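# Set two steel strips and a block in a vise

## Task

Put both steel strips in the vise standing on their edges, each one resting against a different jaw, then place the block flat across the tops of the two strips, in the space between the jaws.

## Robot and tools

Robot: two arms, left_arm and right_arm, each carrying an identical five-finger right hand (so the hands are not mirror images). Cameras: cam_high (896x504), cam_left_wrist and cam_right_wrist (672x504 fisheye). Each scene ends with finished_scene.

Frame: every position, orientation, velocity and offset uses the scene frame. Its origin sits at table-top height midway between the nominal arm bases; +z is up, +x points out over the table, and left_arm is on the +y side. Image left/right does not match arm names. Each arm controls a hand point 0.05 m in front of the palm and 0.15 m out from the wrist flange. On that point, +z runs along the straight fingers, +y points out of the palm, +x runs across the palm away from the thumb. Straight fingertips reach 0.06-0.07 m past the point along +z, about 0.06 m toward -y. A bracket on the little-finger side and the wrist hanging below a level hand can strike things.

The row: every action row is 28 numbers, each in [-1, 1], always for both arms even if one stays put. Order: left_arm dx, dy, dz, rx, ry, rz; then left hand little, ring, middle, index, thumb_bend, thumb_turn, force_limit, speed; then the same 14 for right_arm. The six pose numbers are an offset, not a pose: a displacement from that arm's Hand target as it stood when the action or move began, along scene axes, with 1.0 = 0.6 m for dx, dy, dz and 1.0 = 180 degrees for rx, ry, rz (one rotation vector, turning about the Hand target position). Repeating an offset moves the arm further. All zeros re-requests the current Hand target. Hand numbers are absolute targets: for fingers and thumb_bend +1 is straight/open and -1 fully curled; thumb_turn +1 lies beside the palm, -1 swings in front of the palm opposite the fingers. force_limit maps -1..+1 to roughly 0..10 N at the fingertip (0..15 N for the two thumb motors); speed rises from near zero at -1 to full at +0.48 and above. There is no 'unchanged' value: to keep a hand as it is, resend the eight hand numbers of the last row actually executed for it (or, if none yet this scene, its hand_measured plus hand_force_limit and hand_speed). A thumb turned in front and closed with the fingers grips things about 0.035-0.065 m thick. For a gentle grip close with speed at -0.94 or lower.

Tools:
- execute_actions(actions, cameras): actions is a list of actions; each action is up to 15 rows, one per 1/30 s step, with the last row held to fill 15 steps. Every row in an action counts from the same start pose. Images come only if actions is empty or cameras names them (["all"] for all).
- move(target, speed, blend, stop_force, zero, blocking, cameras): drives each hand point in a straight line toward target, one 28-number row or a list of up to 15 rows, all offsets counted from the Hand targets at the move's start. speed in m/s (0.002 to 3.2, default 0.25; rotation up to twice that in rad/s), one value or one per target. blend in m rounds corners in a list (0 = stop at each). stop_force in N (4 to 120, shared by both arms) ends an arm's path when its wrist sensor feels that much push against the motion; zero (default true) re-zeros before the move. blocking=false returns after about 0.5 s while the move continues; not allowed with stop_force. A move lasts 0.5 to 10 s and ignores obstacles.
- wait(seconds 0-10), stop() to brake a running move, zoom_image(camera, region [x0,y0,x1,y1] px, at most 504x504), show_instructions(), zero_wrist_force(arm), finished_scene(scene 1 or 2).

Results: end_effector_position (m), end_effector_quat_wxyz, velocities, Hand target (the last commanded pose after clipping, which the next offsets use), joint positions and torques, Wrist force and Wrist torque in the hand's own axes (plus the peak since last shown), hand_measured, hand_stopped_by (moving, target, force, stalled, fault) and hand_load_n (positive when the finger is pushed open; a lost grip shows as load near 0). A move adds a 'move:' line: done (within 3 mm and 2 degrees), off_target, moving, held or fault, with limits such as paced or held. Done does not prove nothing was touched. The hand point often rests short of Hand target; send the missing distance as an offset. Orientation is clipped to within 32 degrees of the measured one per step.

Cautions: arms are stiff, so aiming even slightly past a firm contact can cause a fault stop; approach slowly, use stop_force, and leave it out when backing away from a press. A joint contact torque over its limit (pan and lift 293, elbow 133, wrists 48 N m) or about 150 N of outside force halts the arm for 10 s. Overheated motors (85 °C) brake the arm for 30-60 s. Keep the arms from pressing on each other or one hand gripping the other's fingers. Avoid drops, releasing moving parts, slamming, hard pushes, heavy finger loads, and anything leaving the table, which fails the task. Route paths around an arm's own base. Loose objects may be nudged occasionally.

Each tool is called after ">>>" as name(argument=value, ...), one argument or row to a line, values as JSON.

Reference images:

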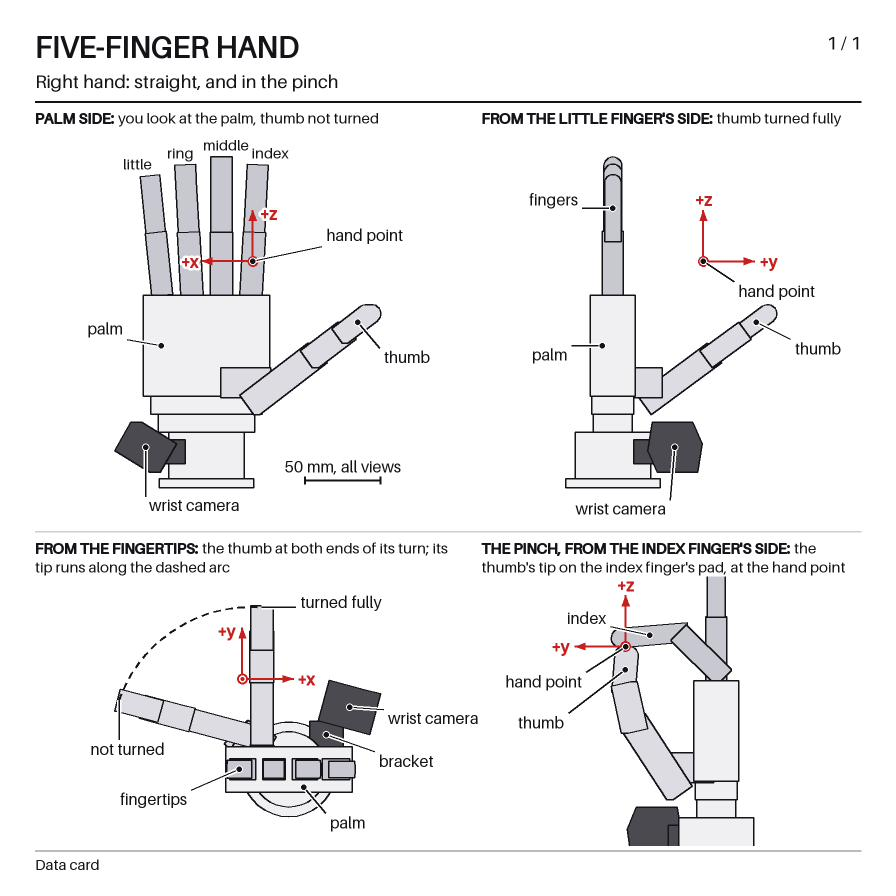

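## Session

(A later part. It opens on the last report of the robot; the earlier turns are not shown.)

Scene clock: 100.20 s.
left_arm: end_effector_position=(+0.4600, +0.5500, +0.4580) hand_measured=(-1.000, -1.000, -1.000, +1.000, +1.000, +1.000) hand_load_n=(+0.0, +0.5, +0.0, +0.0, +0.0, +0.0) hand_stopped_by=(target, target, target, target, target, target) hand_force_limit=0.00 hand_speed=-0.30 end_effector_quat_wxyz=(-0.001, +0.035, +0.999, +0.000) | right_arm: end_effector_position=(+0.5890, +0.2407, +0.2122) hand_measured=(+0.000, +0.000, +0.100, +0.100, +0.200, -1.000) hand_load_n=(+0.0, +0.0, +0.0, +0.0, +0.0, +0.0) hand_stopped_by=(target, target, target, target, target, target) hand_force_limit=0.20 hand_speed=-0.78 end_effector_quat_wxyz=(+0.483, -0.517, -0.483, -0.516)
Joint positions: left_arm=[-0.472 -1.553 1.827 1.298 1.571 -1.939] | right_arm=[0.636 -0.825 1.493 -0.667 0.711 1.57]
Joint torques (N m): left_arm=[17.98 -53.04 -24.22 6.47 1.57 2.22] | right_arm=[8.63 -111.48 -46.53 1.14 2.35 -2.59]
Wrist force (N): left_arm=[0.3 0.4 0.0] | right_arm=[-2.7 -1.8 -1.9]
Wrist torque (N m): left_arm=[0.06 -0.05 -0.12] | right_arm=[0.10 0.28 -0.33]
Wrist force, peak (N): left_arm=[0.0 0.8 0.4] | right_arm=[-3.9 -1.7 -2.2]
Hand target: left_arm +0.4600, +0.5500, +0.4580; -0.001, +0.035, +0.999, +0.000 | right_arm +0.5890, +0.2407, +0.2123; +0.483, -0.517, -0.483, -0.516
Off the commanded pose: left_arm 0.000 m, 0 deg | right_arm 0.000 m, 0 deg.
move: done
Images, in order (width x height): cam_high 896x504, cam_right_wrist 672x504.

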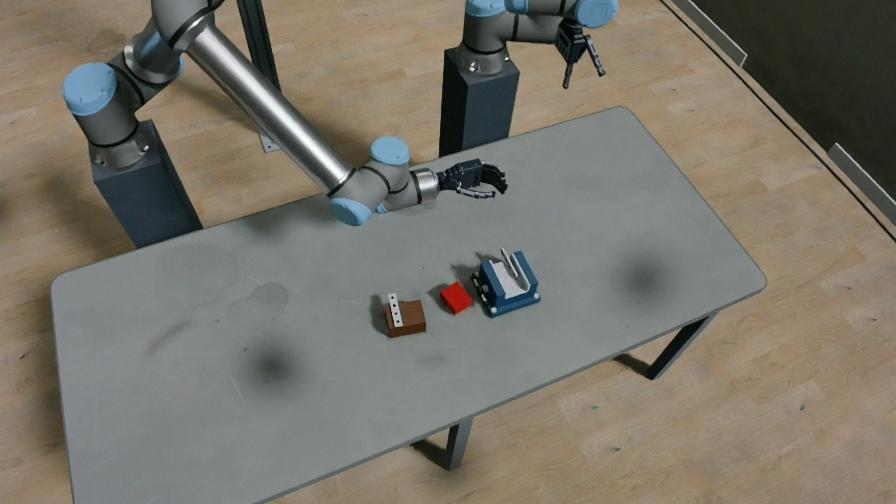

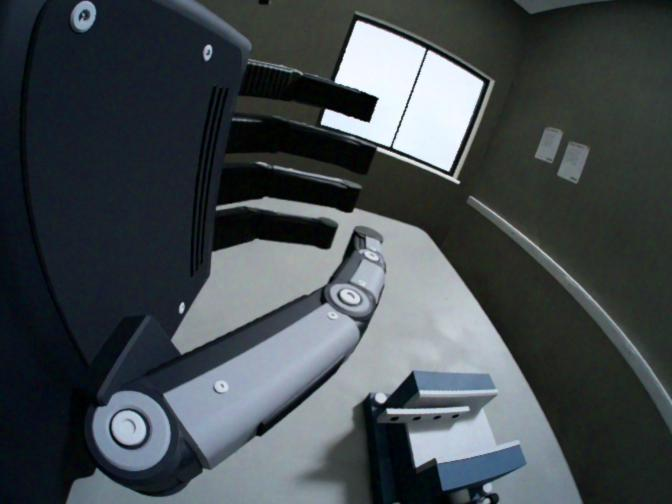

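>>> move(
  target=[0.3275, -0.4017, -0.3467, -0.0666, 0.0014, 0.0237, -1, -1, -1, 1, 1, 1, 0, -0.3, 0.0293, -0.5523, 0.013, -0.4961, 0.0599, -0.0266, 0, 0, -0.14, -0.14, 0.5, -1, 0.2, 0],
  speed=0.25,
  cameras=["all"],
)

>>> zoom_image(
  camera="cam_left_wrist",
  region=[220, 100, 440, 300],
)

>>> zoom_image(
  camera="cam_right_wrist",
  region=[300, 100, 560, 310],
)

Scene clock: 107.20 s.
left_arm: end_effector_position=(+0.6565, +0.3090, +0.2500) hand_measured=(-1.000, -1.000, -1.000, +1.000, +1.000, +1.000) hand_load_n=(+0.0, +0.0, +0.0, -0.5, +0.0, +0.0) hand_stopped_by=(target, target, target, target, target, target) hand_force_limit=0.00 hand_speed=-0.30 end_effector_quat_wxyz=(+0.001, -0.002, +0.995, -0.104) | right_arm: end_effector_position=(+0.6066, -0.0907, +0.2201) hand_measured=(+0.000, +0.000, -0.140, -0.140, +0.500, -1.000) hand_load_n=(+0.0, +0.0, +0.0, +0.0, +0.0, +0.0) hand_stopped_by=(target, target, target, target, target, target) hand_force_limit=0.20 hand_speed=0.00 end_effector_quat_wxyz=(+0.000, +0.766, +0.643, +0.000)
Joint positions: left_arm=[-0.593 -1.063 1.544 0.975 1.747 -2.144] | right_arm=[0.581 -0.737 1.079 1.229 1.57 0.763]
Joint torques (N m): left_arm=[-12.03 -72.55 -44.29 1.21 1.81 -1.58] | right_arm=[5.05 -89.64 -46.39 7.4 2.51 2.62]
Wrist force (N): left_arm=[0.1 0.3 -0.3] | right_arm=[-0.1 -0.5 1.0]
Wrist torque (N m): left_arm=[0.10 -0.01 0.15] | right_arm=[-0.16 -0.03 -0.11]
Wrist force, peak (N): left_arm=[0.9 0.7 -1.0] | right_arm=[-3.2 -2.8 -0.4]
Hand target: left_arm +0.6565, +0.3089, +0.2500; +0.001, -0.002, +0.995, -0.104 | right_arm +0.6066, -0.0907, +0.2201; +0.000, +0.766, +0.643, +0.000
Off the commanded pose: left_arm 0.000 m, 0 deg | right_arm 0.000 m, 0 deg.
move: done

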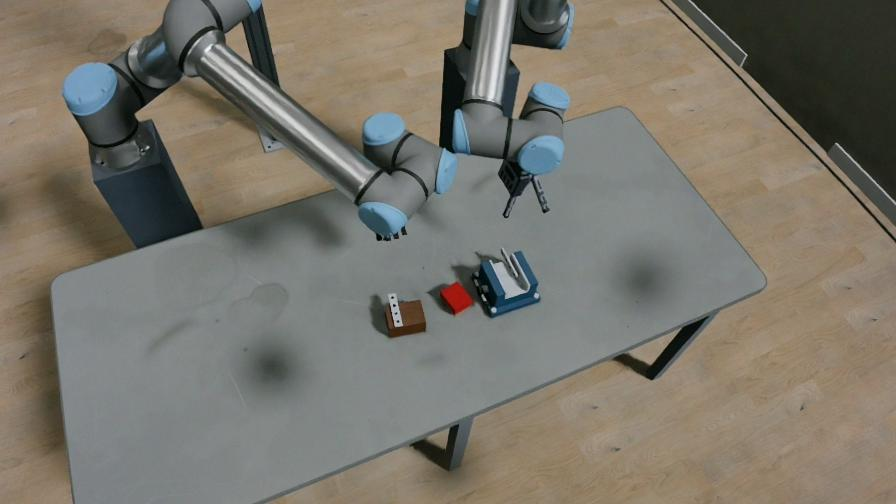

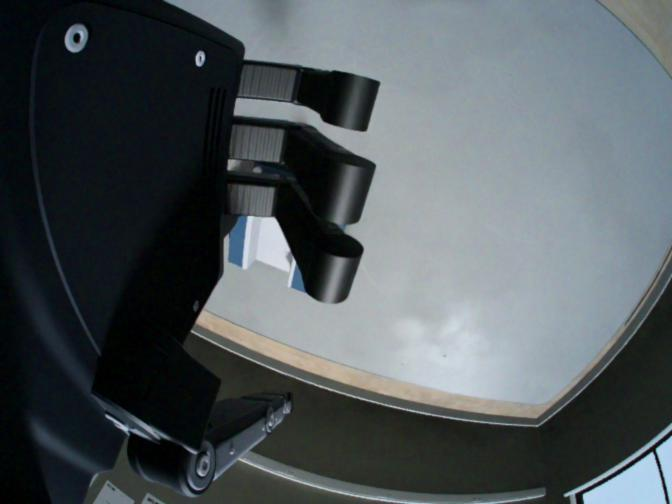

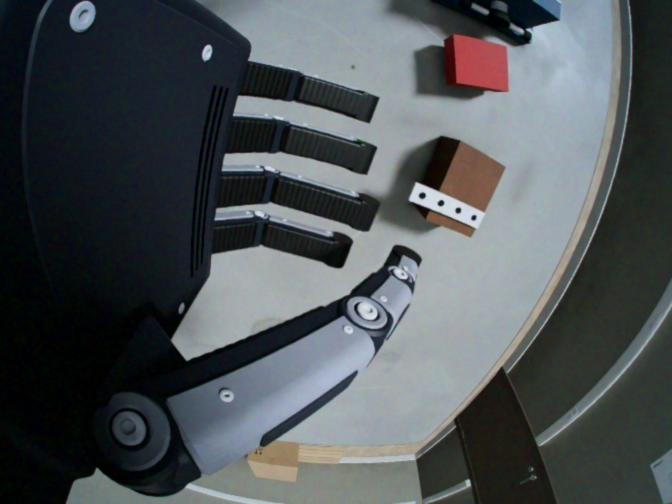

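Scaled by 2.291 from the camera's 672x504 image, which has a finer 960x720 frame.

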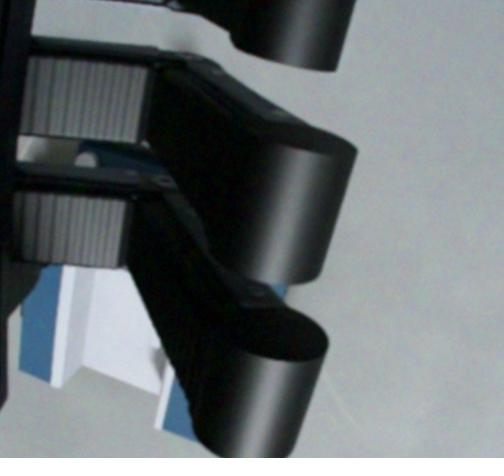

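Scaled by 1.938 from the camera's 672x504 image, which has a finer 960x720 frame.

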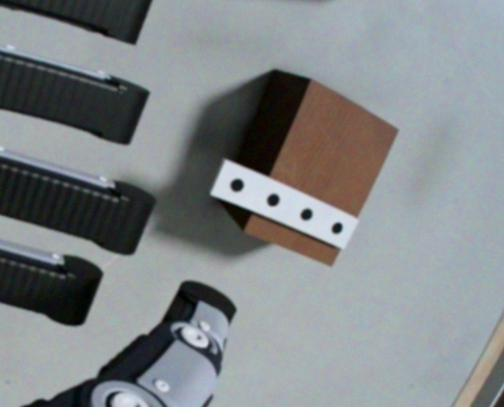

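>>> move(
  target=[
    [0, 0, 0, 0, 0, 0, -1, -1, -1, 1, 1, 1, 0, -0.3, 0.001, 0.0057, -0.2735, 0, 0, 0, 0, 0, -0.14, -0.14, 0.5, -1, 0.2, 0],
    [0, 0, 0, 0, 0, 0, -1, -1, -1, 1, 1, 1, 0, -0.3, 0.0995, -0.0117, -0.2735, 0, 0, 0, 0, 0, -0.14, -0.14, 0.5, -1, 0.2, 0],
  ],
  speed=[0.15, 0.06],
  cameras=["cam_right_wrist", "cam_high"],
)

>>> zoom_image(
  camera="cam_right_wrist",
  region=[320, 130, 580, 350],
)

>>> zoom_image(
  camera="cam_high",
  region=[480, 240, 540, 310],
)

Scene clock: 111.37 s.
left_arm: end_effector_position=(+0.6565, +0.3089, +0.2500) hand_measured=(-1.000, -1.000, -1.000, +1.000, +1.000, +1.000) hand_load_n=(+0.0, +0.5, -0.5, +0.0, +0.0, +0.0) hand_stopped_by=(target, target, target, target, target, target) hand_force_limit=0.00 hand_speed=-0.30 end_effector_quat_wxyz=(+0.001, -0.002, +0.995, -0.104) | right_arm: end_effector_position=(+0.6663, -0.0977, +0.0560) hand_measured=(+0.000, +0.000, -0.140, -0.140, +0.500, -1.000) hand_load_n=(+0.0, +0.0, +0.0, +0.0, +0.0, +0.0) hand_stopped_by=(target, target, target, target, target, target) hand_force_limit=0.20 hand_speed=0.00 end_effector_quat_wxyz=(+0.000, +0.766, +0.643, +0.000)
Joint positions: left_arm=[-0.593 -1.063 1.544 0.975 1.747 -2.144] | right_arm=[0.539 -0.547 1.023 1.094 1.57 0.72]
Joint torques (N m): left_arm=[-11.3 -72.77 -43.88 1.38 1.98 -1.6] | right_arm=[-12.25 -95.22 -46.61 6.87 -0.29 -2.26]
Wrist force (N): left_arm=[0.2 0.6 -0.3] | right_arm=[-0.2 -0.5 1.4]
Wrist torque (N m): left_arm=[0.15 -0.03 0.17] | right_arm=[-0.13 -0.04 0.15]
Wrist force, peak (N): left_arm=[-0.3 0.6 -0.3] | right_arm=[0.5 -0.2 2.6]
Hand target: left_arm +0.6565, +0.3089, +0.2500; +0.001, -0.002, +0.995, -0.104 | right_arm +0.6663, -0.0977, +0.0560; +0.000, +0.766, +0.643, +0.000
Off the commanded pose: left_arm 0.000 m, 0 deg | right_arm 0.000 m, 0 deg.
move: done
Images, in order (width x height): cam_high 896x504, cam_right_wrist 672x504.

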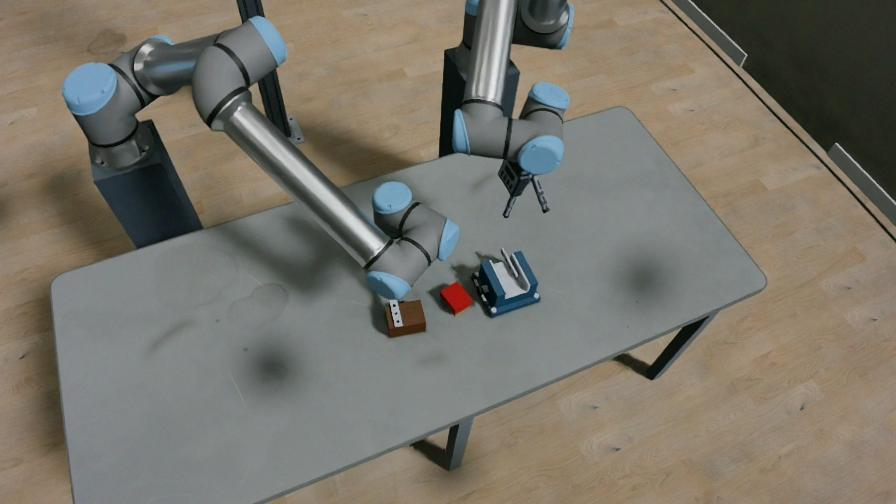

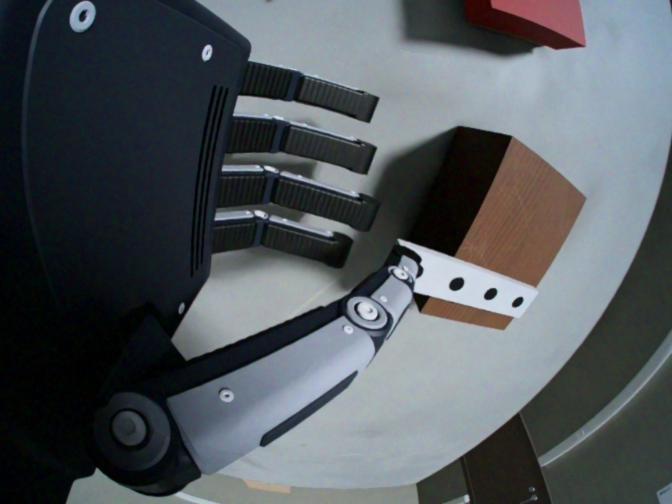

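Scaled by 1.938 from the camera's 672x504 image, which has a finer 960x720 frame.

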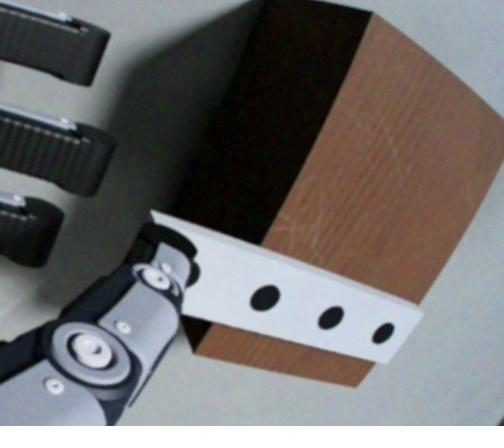

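Scaled by 7.200.

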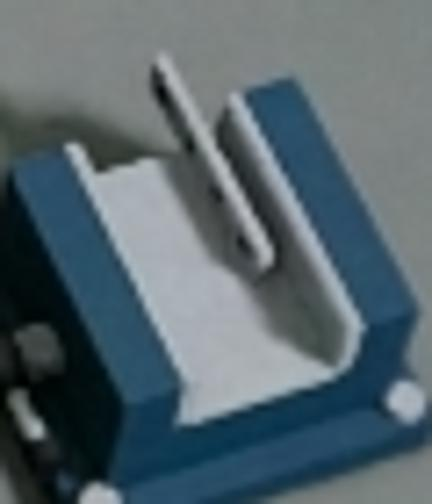

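>>> move(
  target=[
    [0, 0, 0, 0, 0, 0, -1, -1, -1, 1, 1, 1, 0, -0.3, 0.0624, -0.011, 0, 0, 0, 0, 0, 0, -0.14, -0.14, 0.5, -1, 0.2, 0],
    [0, 0, 0, 0, 0, 0, -1, -1, -1, 1, 1, 1, 0, -0.3, 0.0624, -0.011, 0.0088, 0, 0, 0, 0, 0, -0.14, -0.14, 0.5, -1, 0.2, 0],
  ],
  speed=[0.04, 0.02],
  stop_force=4,
  cameras=["cam_right_wrist"],
)

>>> move(
  target=[0, 0, 0, 0, 0, 0, -1, -1, -1, 1, 1, 1, 0, -0.3, 0, 0, 0, 0, 0, 0, 0, 0, -0.14, -0.14, -0.45, -1, 0.2, -0.75],
  cameras=["cam_right_wrist"],
)

>>> zoom_image(
  camera="cam_right_wrist",
  region=[280, 130, 540, 350],
)

Scene clock: 115.03 s.
left_arm: end_effector_position=(+0.6565, +0.3089, +0.2500) hand_measured=(-1.000, -1.000, -1.000, +1.000, +1.000, +1.000) hand_load_n=(+0.0, +0.0, +0.0, +0.0, +0.0, +0.0) hand_stopped_by=(target, target, target, target, target, target) hand_force_limit=0.00 hand_speed=-0.30 end_effector_quat_wxyz=(+0.001, -0.002, +0.995, -0.104) | right_arm: end_effector_position=(+0.7037, -0.1043, +0.0612) hand_measured=(+0.000, +0.000, -0.140, -0.140, +0.500, -1.000) hand_load_n=(+0.0, +0.0, +0.0, +0.0, +0.0, +0.0) hand_stopped_by=(target, target, target, target, target, target) hand_force_limit=0.20 hand_speed=0.00 end_effector_quat_wxyz=(+0.000, +0.766, +0.643, +0.000)
Joint positions: left_arm=[-0.593 -1.063 1.544 0.975 1.747 -2.144] | right_arm=[0.512 -0.508 0.935 1.143 1.57 0.694]
Joint torques (N m): left_arm=[-9.72 -73.17 -44.33 1.48 1.75 -1.55] | right_arm=[-14.03 -129.97 -46.98 6.89 -1.18 -2.55]
Wrist force (N): left_arm=[0.1 0.1 -0.1] | right_arm=[-0.3 -0.7 0.8]
Wrist torque (N m): left_arm=[0.06 -0.03 0.15] | right_arm=[-0.10 0.07 0.19]
Wrist force, peak (N): left_arm=[-0.5 0.5 0.1] | right_arm=[-0.9 -0.9 1.4]
Hand target: left_arm +0.6565, +0.3089, +0.2500; +0.001, -0.002, +0.995, -0.104 | right_arm +0.7037, -0.1043, +0.0612; +0.000, +0.766, +0.643, +0.000
Off the commanded pose: left_arm 0.000 m, 0 deg | right_arm 0.000 m, 0 deg.
move: done
Images, in order (width x height): cam_right_wrist 672x504.

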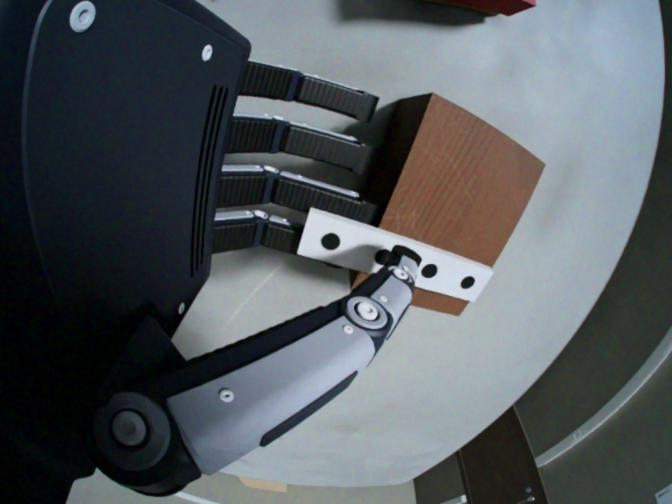

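Scene clock: 116.77 s.
left_arm: end_effector_position=(+0.6565, +0.3089, +0.2500) hand_measured=(-1.000, -1.000, -1.000, +1.000, +1.000, +1.000) hand_load_n=(+0.5, +0.0, +0.0, +0.0, +0.0, +0.0) hand_stopped_by=(target, target, target, target, target, target) hand_force_limit=0.00 hand_speed=-0.30 end_effector_quat_wxyz=(+0.001, -0.002, +0.995, -0.104) | right_arm: end_effector_position=(+0.7038, -0.1043, +0.0613) hand_measured=(+0.000, +0.000, -0.140, -0.140, -0.014, -1.000) hand_load_n=(+0.0, +0.0, +3.0, +2.5, +9.0, +0.5) hand_stopped_by=(target, target, target, target, force, target) hand_force_limit=0.20 hand_speed=-0.75 end_effector_quat_wxyz=(+0.000, +0.766, +0.643, +0.000)
Joint positions: left_arm=[-0.593 -1.063 1.544 0.975 1.747 -2.144] | right_arm=[0.512 -0.508 0.935 1.143 1.57 0.694]
Joint torques (N m): left_arm=[-10.79 -72.85 -43.67 1.67 1.85 -1.63] | right_arm=[-10.4 -119.11 -41.18 6.75 -0.76 -2.18]
Wrist force (N): left_arm=[-0.3 0.3 -0.6] | right_arm=[-1.0 1.3 -4.1]
Wrist torque (N m): left_arm=[0.12 0.05 0.13] | right_arm=[-0.15 0.22 0.20]
Wrist force, peak (N): left_arm=[-0.2 0.7 -0.2] | right_arm=[-0.6 2.2 -4.5]
Hand target: left_arm +0.6565, +0.3089, +0.2500; +0.001, -0.002, +0.995, -0.104 | right_arm +0.7037, -0.1043, +0.0612; +0.000, +0.766, +0.643, +0.000
Off the commanded pose: left_arm 0.000 m, 0 deg | right_arm 0.000 m, 0 deg.
move: done
Images, in order (width x height): cam_right_wrist 672x504.

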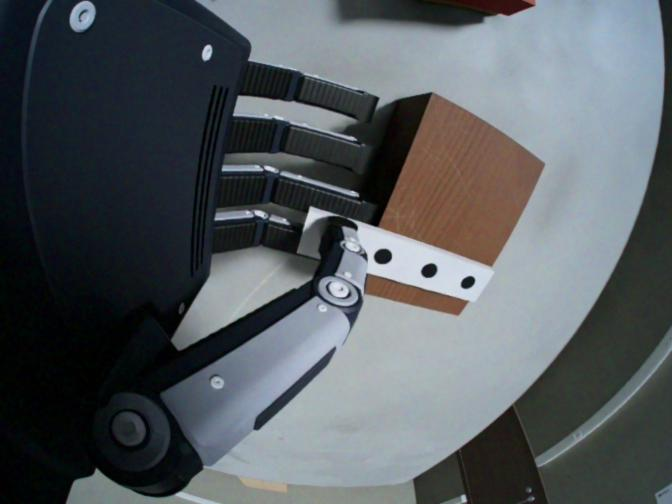

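Scaled by 1.938 from the camera's 672x504 image, which has a finer 960x720 frame.

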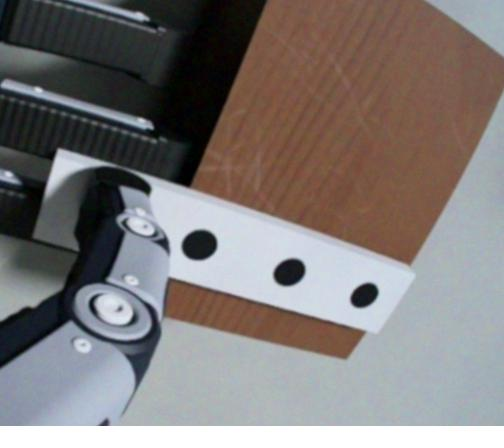

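>>> move(
  target=[0, 0, 0, 0, 0, 0, -1, -1, -1, 1, 1, 1, 0, -0.3, 0, 0, 0.015, 0, 0, 0, 0, 0, -0.14, -0.14, -0.45, -1, 0.2, -0.75],
  speed=0.02,
)

>>> move(
  target=[0, 0, 0, 0, 0, 0, -1, -1, -1, 1, 1, 1, 0, -0.3, 0, 0, 0, 0, 0, 0, 0, 0, -0.14, -0.14, -0.5, -1, 0.2, -0.78],
  cameras=["cam_right_wrist"],
)

Scene clock: 118.10 s.
left_arm: end_effector_position=(+0.6565, +0.3089, +0.2500) hand_measured=(-1.000, -1.000, -1.000, +1.000, +1.000, +1.000) hand_load_n=(+0.0, +0.0, +0.0, +0.0, +0.0, +0.0) hand_stopped_by=(target, target, target, target, target, target) hand_force_limit=0.00 hand_speed=-0.30 end_effector_quat_wxyz=(+0.001, -0.002, +0.995, -0.104) | right_arm: end_effector_position=(+0.7037, -0.1043, +0.0701) hand_measured=(+0.000, +0.000, -0.140, -0.140, -0.014, -1.000) hand_load_n=(+0.0, +0.0, +3.5, +2.0, +4.0, +0.5) hand_stopped_by=(target, target, target, target, force, target) hand_force_limit=0.20 hand_speed=-0.75 end_effector_quat_wxyz=(+0.000, +0.766, +0.643, +0.000)
Joint positions: left_arm=[-0.593 -1.063 1.544 0.975 1.747 -2.144] | right_arm=[0.512 -0.516 0.933 1.153 1.57 0.694]
Joint torques (N m): left_arm=[-11.17 -73.21 -44.45 1.55 1.94 -1.71] | right_arm=[-1.66 -125.76 -47.36 7.7 1 -2.27]
Wrist force (N): left_arm=[-0.1 0.3 0.1] | right_arm=[-0.6 -0.7 1.8]
Wrist torque (N m): left_arm=[0.08 0.00 0.15] | right_arm=[-0.09 0.10 0.17]
Wrist force, peak (N): left_arm=[-0.5 0.7 -0.2] | right_arm=[-0.5 1.4 -4.6]
Hand target: left_arm +0.6565, +0.3089, +0.2500; +0.001, -0.002, +0.995, -0.104 | right_arm +0.7037, -0.1043, +0.0702; +0.000, +0.766, +0.643, +0.000
Off the commanded pose: left_arm 0.000 m, 0 deg | right_arm 0.000 m, 0 deg.
move: done

Scene clock: 118.60 s.
left_arm: end_effector_position=(+0.6565, +0.3089, +0.2500) hand_measured=(-1.000, -1.000, -1.000, +1.000, +1.000, +1.000) hand_load_n=(+0.0, +0.0, +0.5, +0.0, +0.0, +0.0) hand_stopped_by=(target, target, target, target, target, target) hand_force_limit=0.00 hand_speed=-0.30 end_effector_quat_wxyz=(+0.001, -0.002, +0.995, -0.104) | right_arm: end_effector_position=(+0.7037, -0.1043, +0.0702) hand_measured=(+0.000, +0.000, -0.140, -0.140, -0.070, -1.000) hand_load_n=(+0.0, +0.0, +7.0, +4.0, +8.0, +0.5) hand_stopped_by=(target, target, target, target, force, target) hand_force_limit=0.20 hand_speed=-0.78 end_effector_quat_wxyz=(+0.000, +0.766, +0.643, +0.000)
Joint positions: left_arm=[-0.593 -1.063 1.544 0.975 1.747 -2.144] | right_arm=[0.512 -0.516 0.933 1.153 1.57 0.694]
Joint torques (N m): left_arm=[-10.4 -73.7 -43.73 1.5 1.84 -1.63] | right_arm=[-0.17 -127.63 -48.26 7.39 1.59 -2.21]
Wrist force (N): left_arm=[-0.4 0.2 0.0] | right_arm=[-0.5 -0.4 1.6]
Wrist torque (N m): left_arm=[0.06 0.04 0.12] | right_arm=[-0.03 0.10 0.18]
Wrist force, peak (N): left_arm=[-0.1 0.6 -0.2] | right_arm=[-0.2 -0.1 1.9]
Hand target: left_arm +0.6565, +0.3089, +0.2500; +0.001, -0.002, +0.995, -0.104 | right_arm +0.7037, -0.1043, +0.0702; +0.000, +0.766, +0.643, +0.000
Off the commanded pose: left_arm 0.000 m, 0 deg | right_arm 0.000 m, 0 deg.
move: done
Images, in order (width x height): cam_right_wrist 672x504.

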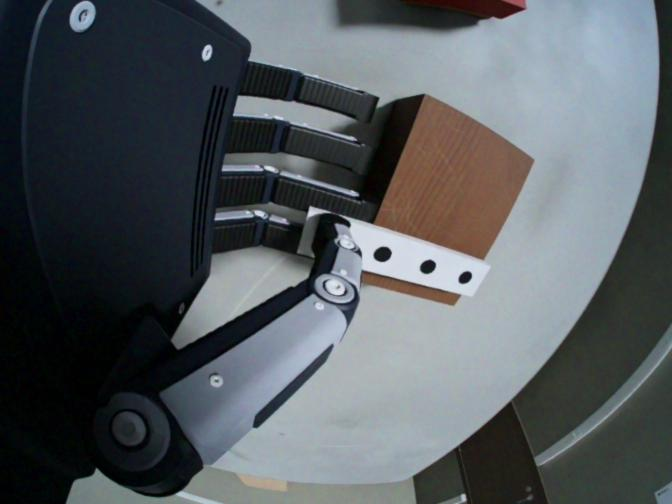

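>>> move(
  target=[
    [0, 0, -0.02, 0, 0, 0, -1, -1, -1, 1, 1, 1, 0, -0.3, -0.02, 0.02, 0.22, 0, 0, 0, 0, 0, -0.14, -0.14, -0.5, -1, 0.2, -0.78],
    [0, 0, -0.15, 0, 0, 0, -1, -1, -1, 1, 1, 1, 0, -0.3, -0.08, 0.06, 0.38, 0.4954, -0.0617, 0.0213, 0, 0, -0.14, -0.14, -0.5, -1, 0.2, -0.78],
  ],
  speed=[0.1, 0.25],
  blend=0.03,
  cameras=["cam_high", "cam_left_wrist", "cam_right_wrist"],
)

>>> zoom_image(
  camera="cam_high",
  region=[470, 220, 540, 300],
)

>>> zoom_image(
  camera="cam_left_wrist",
  region=[180, 120, 400, 320],
)

Scene clock: 124.90 s.
left_arm: end_effector_position=(+0.6565, +0.3089, +0.1600) hand_measured=(-1.000, -1.000, -1.000, +1.000, +1.000, +1.000) hand_load_n=(+0.0, +0.0, +0.0, +0.0, +0.0, +0.0) hand_stopped_by=(target, target, target, target, target, target) hand_force_limit=0.00 hand_speed=-0.30 end_effector_quat_wxyz=(+0.001, -0.002, +0.995, -0.104) | right_arm: end_effector_position=(+0.6557, -0.0683, +0.2982) hand_measured=(+0.000, +0.000, -0.140, -0.140, -0.070, -1.000) hand_load_n=(+0.0, -0.5, +6.5, +4.0, +8.5, +0.5) hand_stopped_by=(target, target, target, target, force, target) hand_force_limit=0.20 hand_speed=-0.78 end_effector_quat_wxyz=(-0.481, +0.522, +0.478, +0.518)
Joint positions: left_arm=[-0.593 -0.986 1.602 0.84 1.747 -2.144] | right_arm=[0.248 -1.101 1.791 -0.682 0.337 1.572]
Joint torques (N m): left_arm=[-9.98 -75.99 -17.06 1.14 1.4 -0.63] | right_arm=[6.38 -89.42 -25.11 -3.78 2.52 1.61]
Wrist force (N): left_arm=[-0.2 0.1 0.2] | right_arm=[-3.5 -2.0 -2.1]
Wrist torque (N m): left_arm=[0.05 0.01 0.13] | right_arm=[0.00 0.35 -0.21]
Wrist force, peak (N): left_arm=[-0.7 0.5 0.0] | right_arm=[-4.0 -2.0 -2.1]
Hand target: left_arm +0.6565, +0.3089, +0.1600; +0.001, -0.002, +0.995, -0.104 | right_arm +0.6557, -0.0683, +0.2982; -0.481, +0.522, +0.478, +0.518
Off the commanded pose: left_arm 0.000 m, 0 deg | right_arm 0.000 m, 0 deg.
move: done

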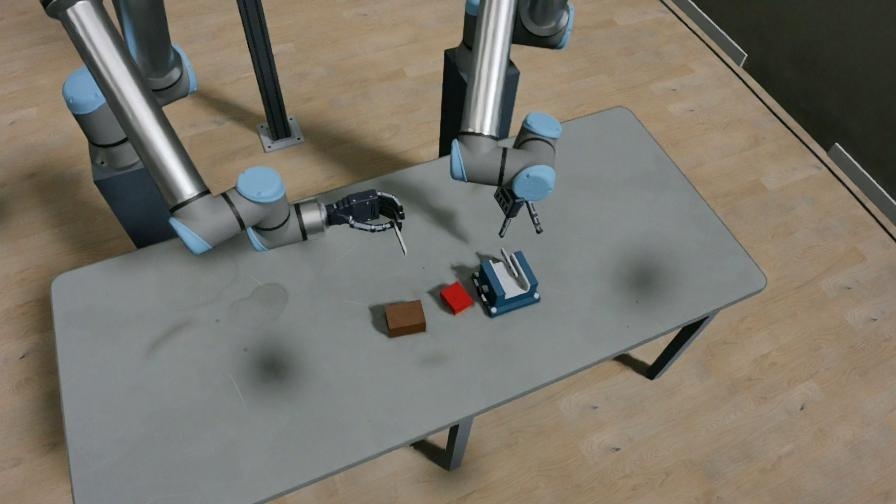

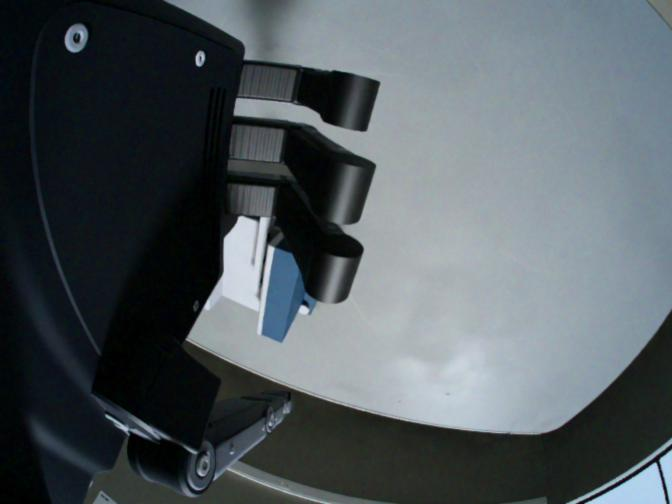

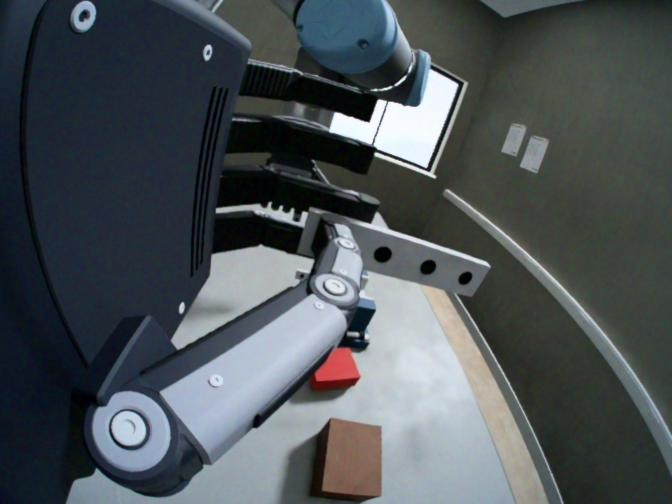

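Scaled by 6.300.

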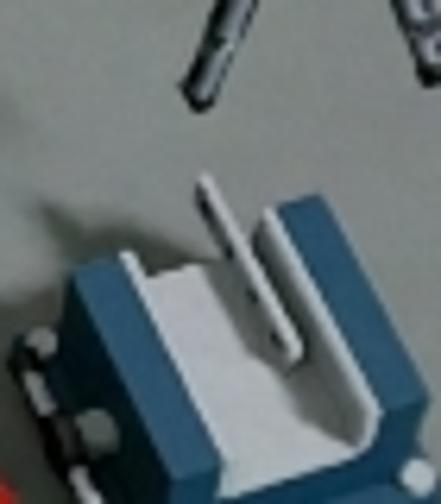

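Scaled by 2.291 from the camera's 672x504 image, which has a finer 960x720 frame.

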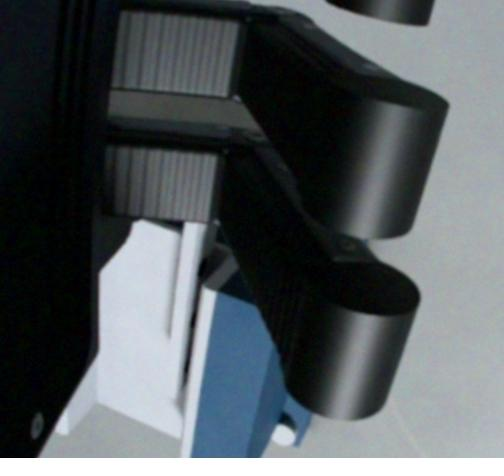

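>>> move(
  target=[
    [0, 0, -0.0738, 0, 0, 0, -1, -1, -1, 1, 1, 1, 0, -0.3, 0, 0, 0, 0, 0, 0, 0, 0, -0.14, -0.14, -0.5, -1, 0.2, -0.78],
    [0.0817, -0.0015, -0.0738, 0, 0, 0, -1, -1, -1, 1, 1, 1, 0, -0.3, 0, 0, 0, 0, 0, 0, 0, 0, -0.14, -0.14, -0.5, -1, 0.2, -0.78],
  ],
  speed=[0.06, 0.03],
  stop_force=5,
  cameras=["cam_high"],
)

>>> zoom_image(
  camera="cam_high",
  region=[470, 220, 540, 300],
)

Scene clock: 129.67 s.
left_arm: end_effector_position=(+0.7025, +0.3081, +0.1157) hand_measured=(-1.000, -1.000, -1.000, +1.000, +1.000, +1.000) hand_load_n=(+0.0, +0.0, +0.0, +0.0, +0.0, +0.0) hand_stopped_by=(target, target, target, target, target, target) hand_force_limit=0.00 hand_speed=-0.30 end_effector_quat_wxyz=(+0.001, -0.002, +0.995, -0.104) | right_arm: end_effector_position=(+0.6557, -0.0683, +0.2982) hand_measured=(+0.000, +0.000, -0.140, -0.140, -0.070, -1.000) hand_load_n=(+0.0, +0.0, +6.5, +4.0, +8.5, +0.5) hand_stopped_by=(target, target, target, target, force, target) hand_force_limit=0.20 hand_speed=-0.78 end_effector_quat_wxyz=(-0.481, +0.522, +0.478, +0.518)
Joint positions: left_arm=[-0.56 -0.883 1.515 0.83 1.75 -2.111] | right_arm=[0.248 -1.102 1.791 -0.683 0.337 1.572]
Joint torques (N m): left_arm=[-9.91 -105.81 -19.27 1.15 -1.97 -1.46] | right_arm=[3.17 -93.15 -26.37 -3.5 2.56 1.97]
Wrist force (N): left_arm=[5.0 -1.3 -0.5] | right_arm=[-3.7 -1.9 -2.2]
Wrist torque (N m): left_arm=[0.02 0.19 0.22] | right_arm=[0.02 0.40 -0.22]
Wrist force, peak (N): left_arm=[20.3 -1.8 -3.1] | right_arm=[-3.8 -2.1 -2.5]
Hand target: left_arm +0.7025, +0.3081, +0.1157; +0.001, -0.002, +0.995, -0.104 (not the last commanded pose) | right_arm +0.6557, -0.0683, +0.2982; -0.481, +0.522, +0.478, +0.518
Off the commanded pose: left_arm 0.003 m, 0 deg | right_arm 0.000 m, 0 deg.
move: contact (left_arm); path passed 1 of 2 targets
Images, in order (width x height): cam_high 896x504.

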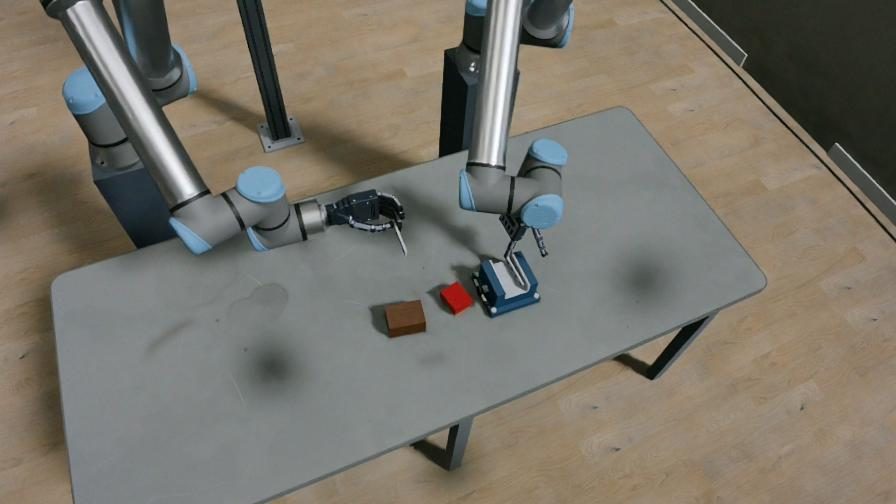

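Scaled by 6.300.

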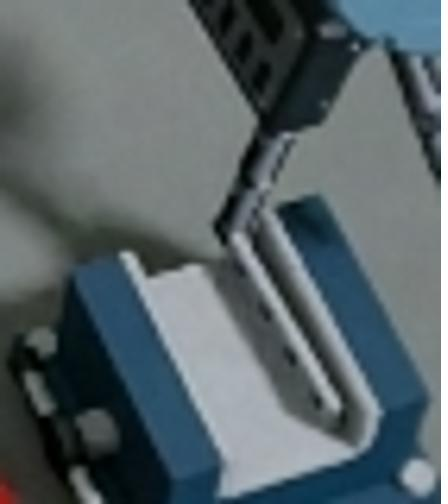

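>>> move(
  target=[
    [-0.04, 0, 0, 0, 0, 0, -1, -1, -1, 1, 1, 1, 0, -0.3, 0, 0, 0, 0, 0, 0, 0, 0, -0.14, -0.14, -0.5, -1, 0.2, -0.78],
    [-0.04, 0, 0.17, 0, 0, 0, -1, -1, -1, 1, 1, 1, 0, -0.3, 0, 0, 0, 0, 0, 0, 0, 0, -0.14, -0.14, -0.5, -1, 0.2, -0.78],
    [0.1108, -0.0613, 0.17, 0.111, 0, 0, -1, -1, -1, 1, 1, 1, 0, -0.3, 0, 0, 0, 0, 0, 0, 0, 0, -0.14, -0.14, -0.5, -1, 0.2, -0.78],
  ],
  speed=[0.1, 0.15, 0.2],
  blend=[0.01, 0.02, 0],
  cameras=["cam_high", "cam_left_wrist"],
)

>>> zoom_image(
  camera="cam_high",
  region=[470, 220, 540, 300],
)

>>> zoom_image(
  camera="cam_left_wrist",
  region=[180, 120, 400, 320],
)

Scene clock: 134.40 s.
left_arm: end_effector_position=(+0.7689, +0.2713, +0.2177) hand_measured=(-1.000, -1.000, -1.000, +1.000, +1.000, +1.000) hand_load_n=(+0.0, +0.5, +0.0, +0.0, +0.0, +0.0) hand_stopped_by=(target, target, target, target, target, target) hand_force_limit=0.00 hand_speed=-0.30 end_effector_quat_wxyz=(+0.001, -0.002, +0.998, +0.070) | right_arm: end_effector_position=(+0.6557, -0.0683, +0.2982) hand_measured=(+0.000, +0.000, -0.140, -0.140, -0.070, -1.000) hand_load_n=(+0.0, +0.0, +6.5, +4.0, +8.5, +0.5) hand_stopped_by=(target, target, target, target, force, target) hand_force_limit=0.20 hand_speed=-0.78 end_effector_quat_wxyz=(-0.481, +0.522, +0.478, +0.518)
Joint positions: left_arm=[-0.653 -0.774 1.191 1.234 1.456 -2.199] | right_arm=[0.248 -1.102 1.791 -0.683 0.337 1.572]
Joint torques (N m): left_arm=[-10.92 -93.7 -44.64 7.29 -2.16 -1.88] | right_arm=[-2.65 -94.57 -26.29 -3.28 2.7 2.66]
Wrist force (N): left_arm=[0.1 -0.9 0.4] | right_arm=[-3.4 -1.9 -2.3]
Wrist torque (N m): left_arm=[-0.16 -0.02 0.07] | right_arm=[0.02 0.36 -0.21]
Wrist force, peak (N): left_arm=[5.4 -1.7 -0.4] | right_arm=[-3.8 -2.4 -2.3]
Hand target: left_arm +0.7689, +0.2713, +0.2177; +0.001, -0.002, +0.998, +0.070 | right_arm +0.6557, -0.0683, +0.2982; -0.481, +0.522, +0.478, +0.518
Off the commanded pose: left_arm 0.000 m, 0 deg | right_arm 0.000 m, 0 deg.
move: done
Images, in order (width x height): cam_high 896x504, cam_left_wrist 672x504.

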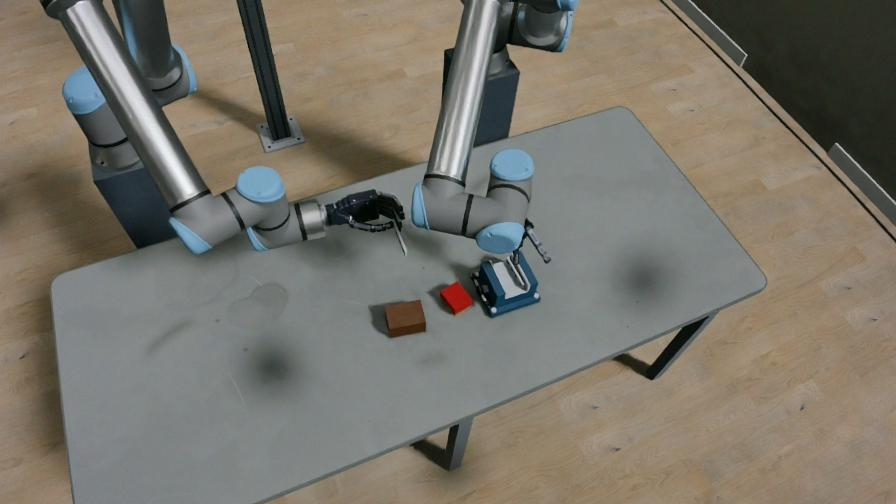

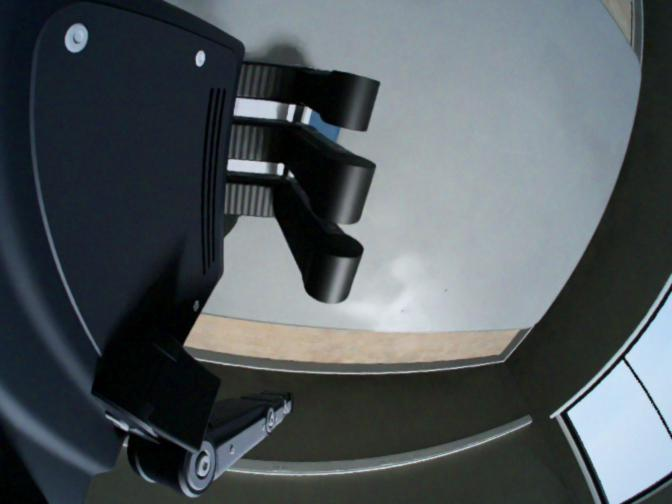

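Scaled by 6.300.

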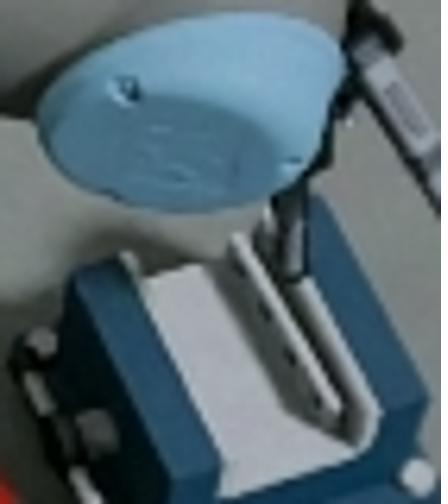

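Scaled by 2.291 from the camera's 672x504 image, which has a finer 960x720 frame.

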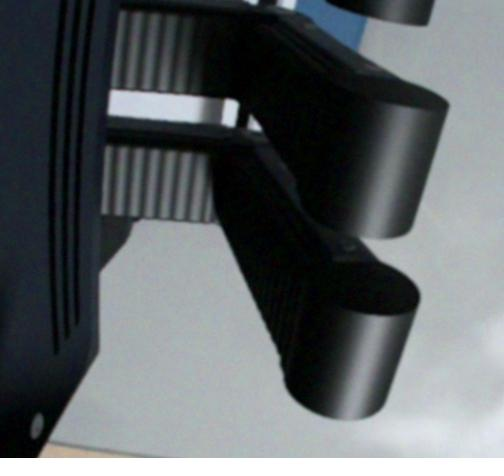

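>>> move(
  target=[
    [0, 0, -0.115, 0, 0, 0, -1, -1, -1, 1, 1, 1, 0, -0.3, 0, 0, 0, 0, 0, 0, 0, 0, -0.14, -0.14, -0.5, -1, 0.2, -0.78],
    [0, 0, -0.1358, 0, 0, 0, -1, -1, -1, 1, 1, 1, 0, -0.3, 0, 0, 0, 0, 0, 0, 0, 0, -0.14, -0.14, -0.5, -1, 0.2, -0.78],
  ],
  speed=[0.06, 0.02],
  stop_force=4,
  cameras=["cam_high", "cam_left_wrist"],
)

>>> zoom_image(
  camera="cam_high",
  region=[470, 220, 540, 300],
)

>>> zoom_image(
  camera="cam_left_wrist",
  region=[200, 100, 380, 260],
)

Scene clock: 138.93 s.
left_arm: end_effector_position=(+0.7689, +0.2713, +0.1362) hand_measured=(-1.000, -1.000, -1.000, +1.000, +1.000, +1.000) hand_load_n=(+0.0, +0.0, +0.0, +0.0, +0.0, +0.0) hand_stopped_by=(target, target, target, target, target, target) hand_force_limit=0.00 hand_speed=-0.30 end_effector_quat_wxyz=(+0.001, -0.002, +0.998, +0.070) | right_arm: end_effector_position=(+0.6557, -0.0683, +0.2982) hand_measured=(+0.000, +0.000, -0.140, -0.140, -0.070, -1.000) hand_load_n=(+0.0, +0.0, +6.5, +4.0, +8.0, +0.5) hand_stopped_by=(target, target, target, target, force, target) hand_force_limit=0.20 hand_speed=-0.78 end_effector_quat_wxyz=(-0.481, +0.522, +0.478, +0.518)
Joint positions: left_arm=[-0.654 -0.71 1.229 1.131 1.456 -2.199] | right_arm=[0.248 -1.102 1.791 -0.683 0.337 1.572]
Joint torques (N m): left_arm=[-6.93 -95.81 -19.06 1.44 -0.23 0.68] | right_arm=[-5.1 -92.74 -26.34 -3.54 1.63 2.24]
Wrist force (N): left_arm=[0.5 -0.9 0.5] | right_arm=[-3.4 -2.2 -2.3]
Wrist torque (N m): left_arm=[-0.17 -0.08 0.10] | right_arm=[-0.02 0.35 -0.21]
Wrist force, peak (N): left_arm=[0.3 -1.4 -0.1] | right_arm=[-4.0 -1.9 -2.5]
Hand target: left_arm +0.7689, +0.2713, +0.1362; +0.001, -0.002, +0.998, +0.070 | right_arm +0.6557, -0.0683, +0.2982; -0.481, +0.522, +0.478, +0.518
Off the commanded pose: left_arm 0.000 m, 0 deg | right_arm 0.000 m, 0 deg.
move: done
Images, in order (width x height): cam_high 896x504, cam_left_wrist 672x504.

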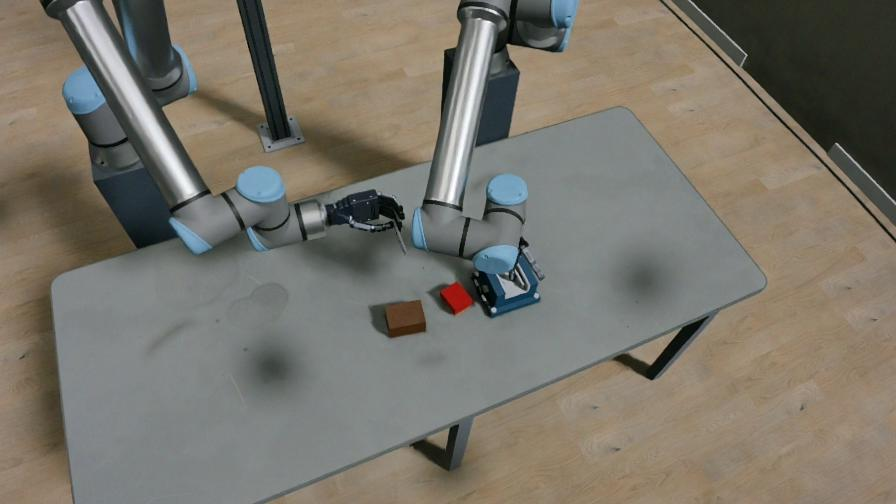

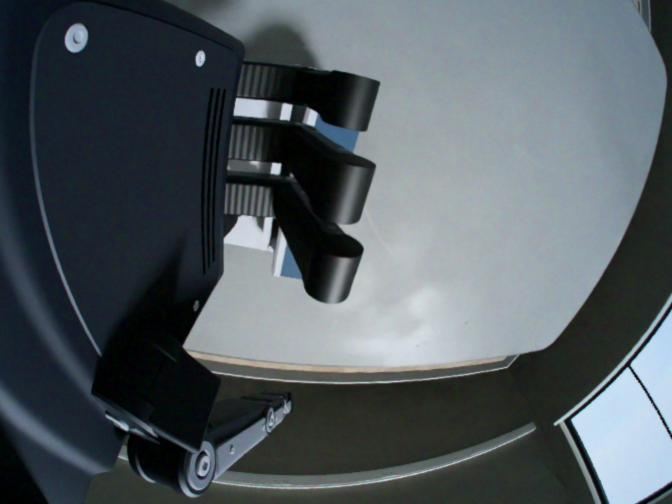

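Scaled by 6.300.

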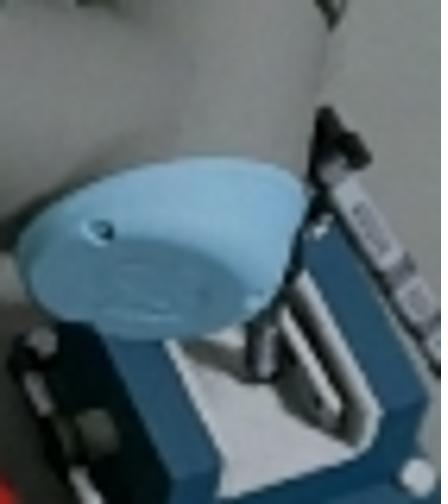

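Scaled by 2.800 from the camera's 672x504 image, which has a finer 960x720 frame.

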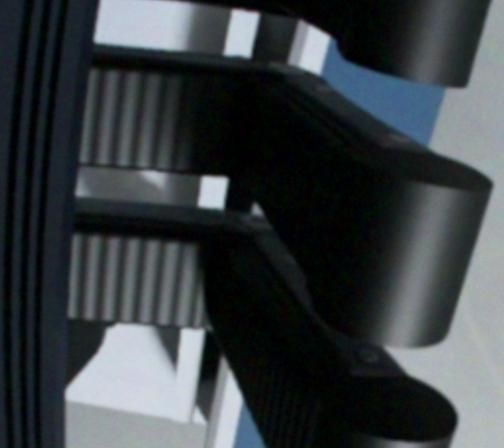

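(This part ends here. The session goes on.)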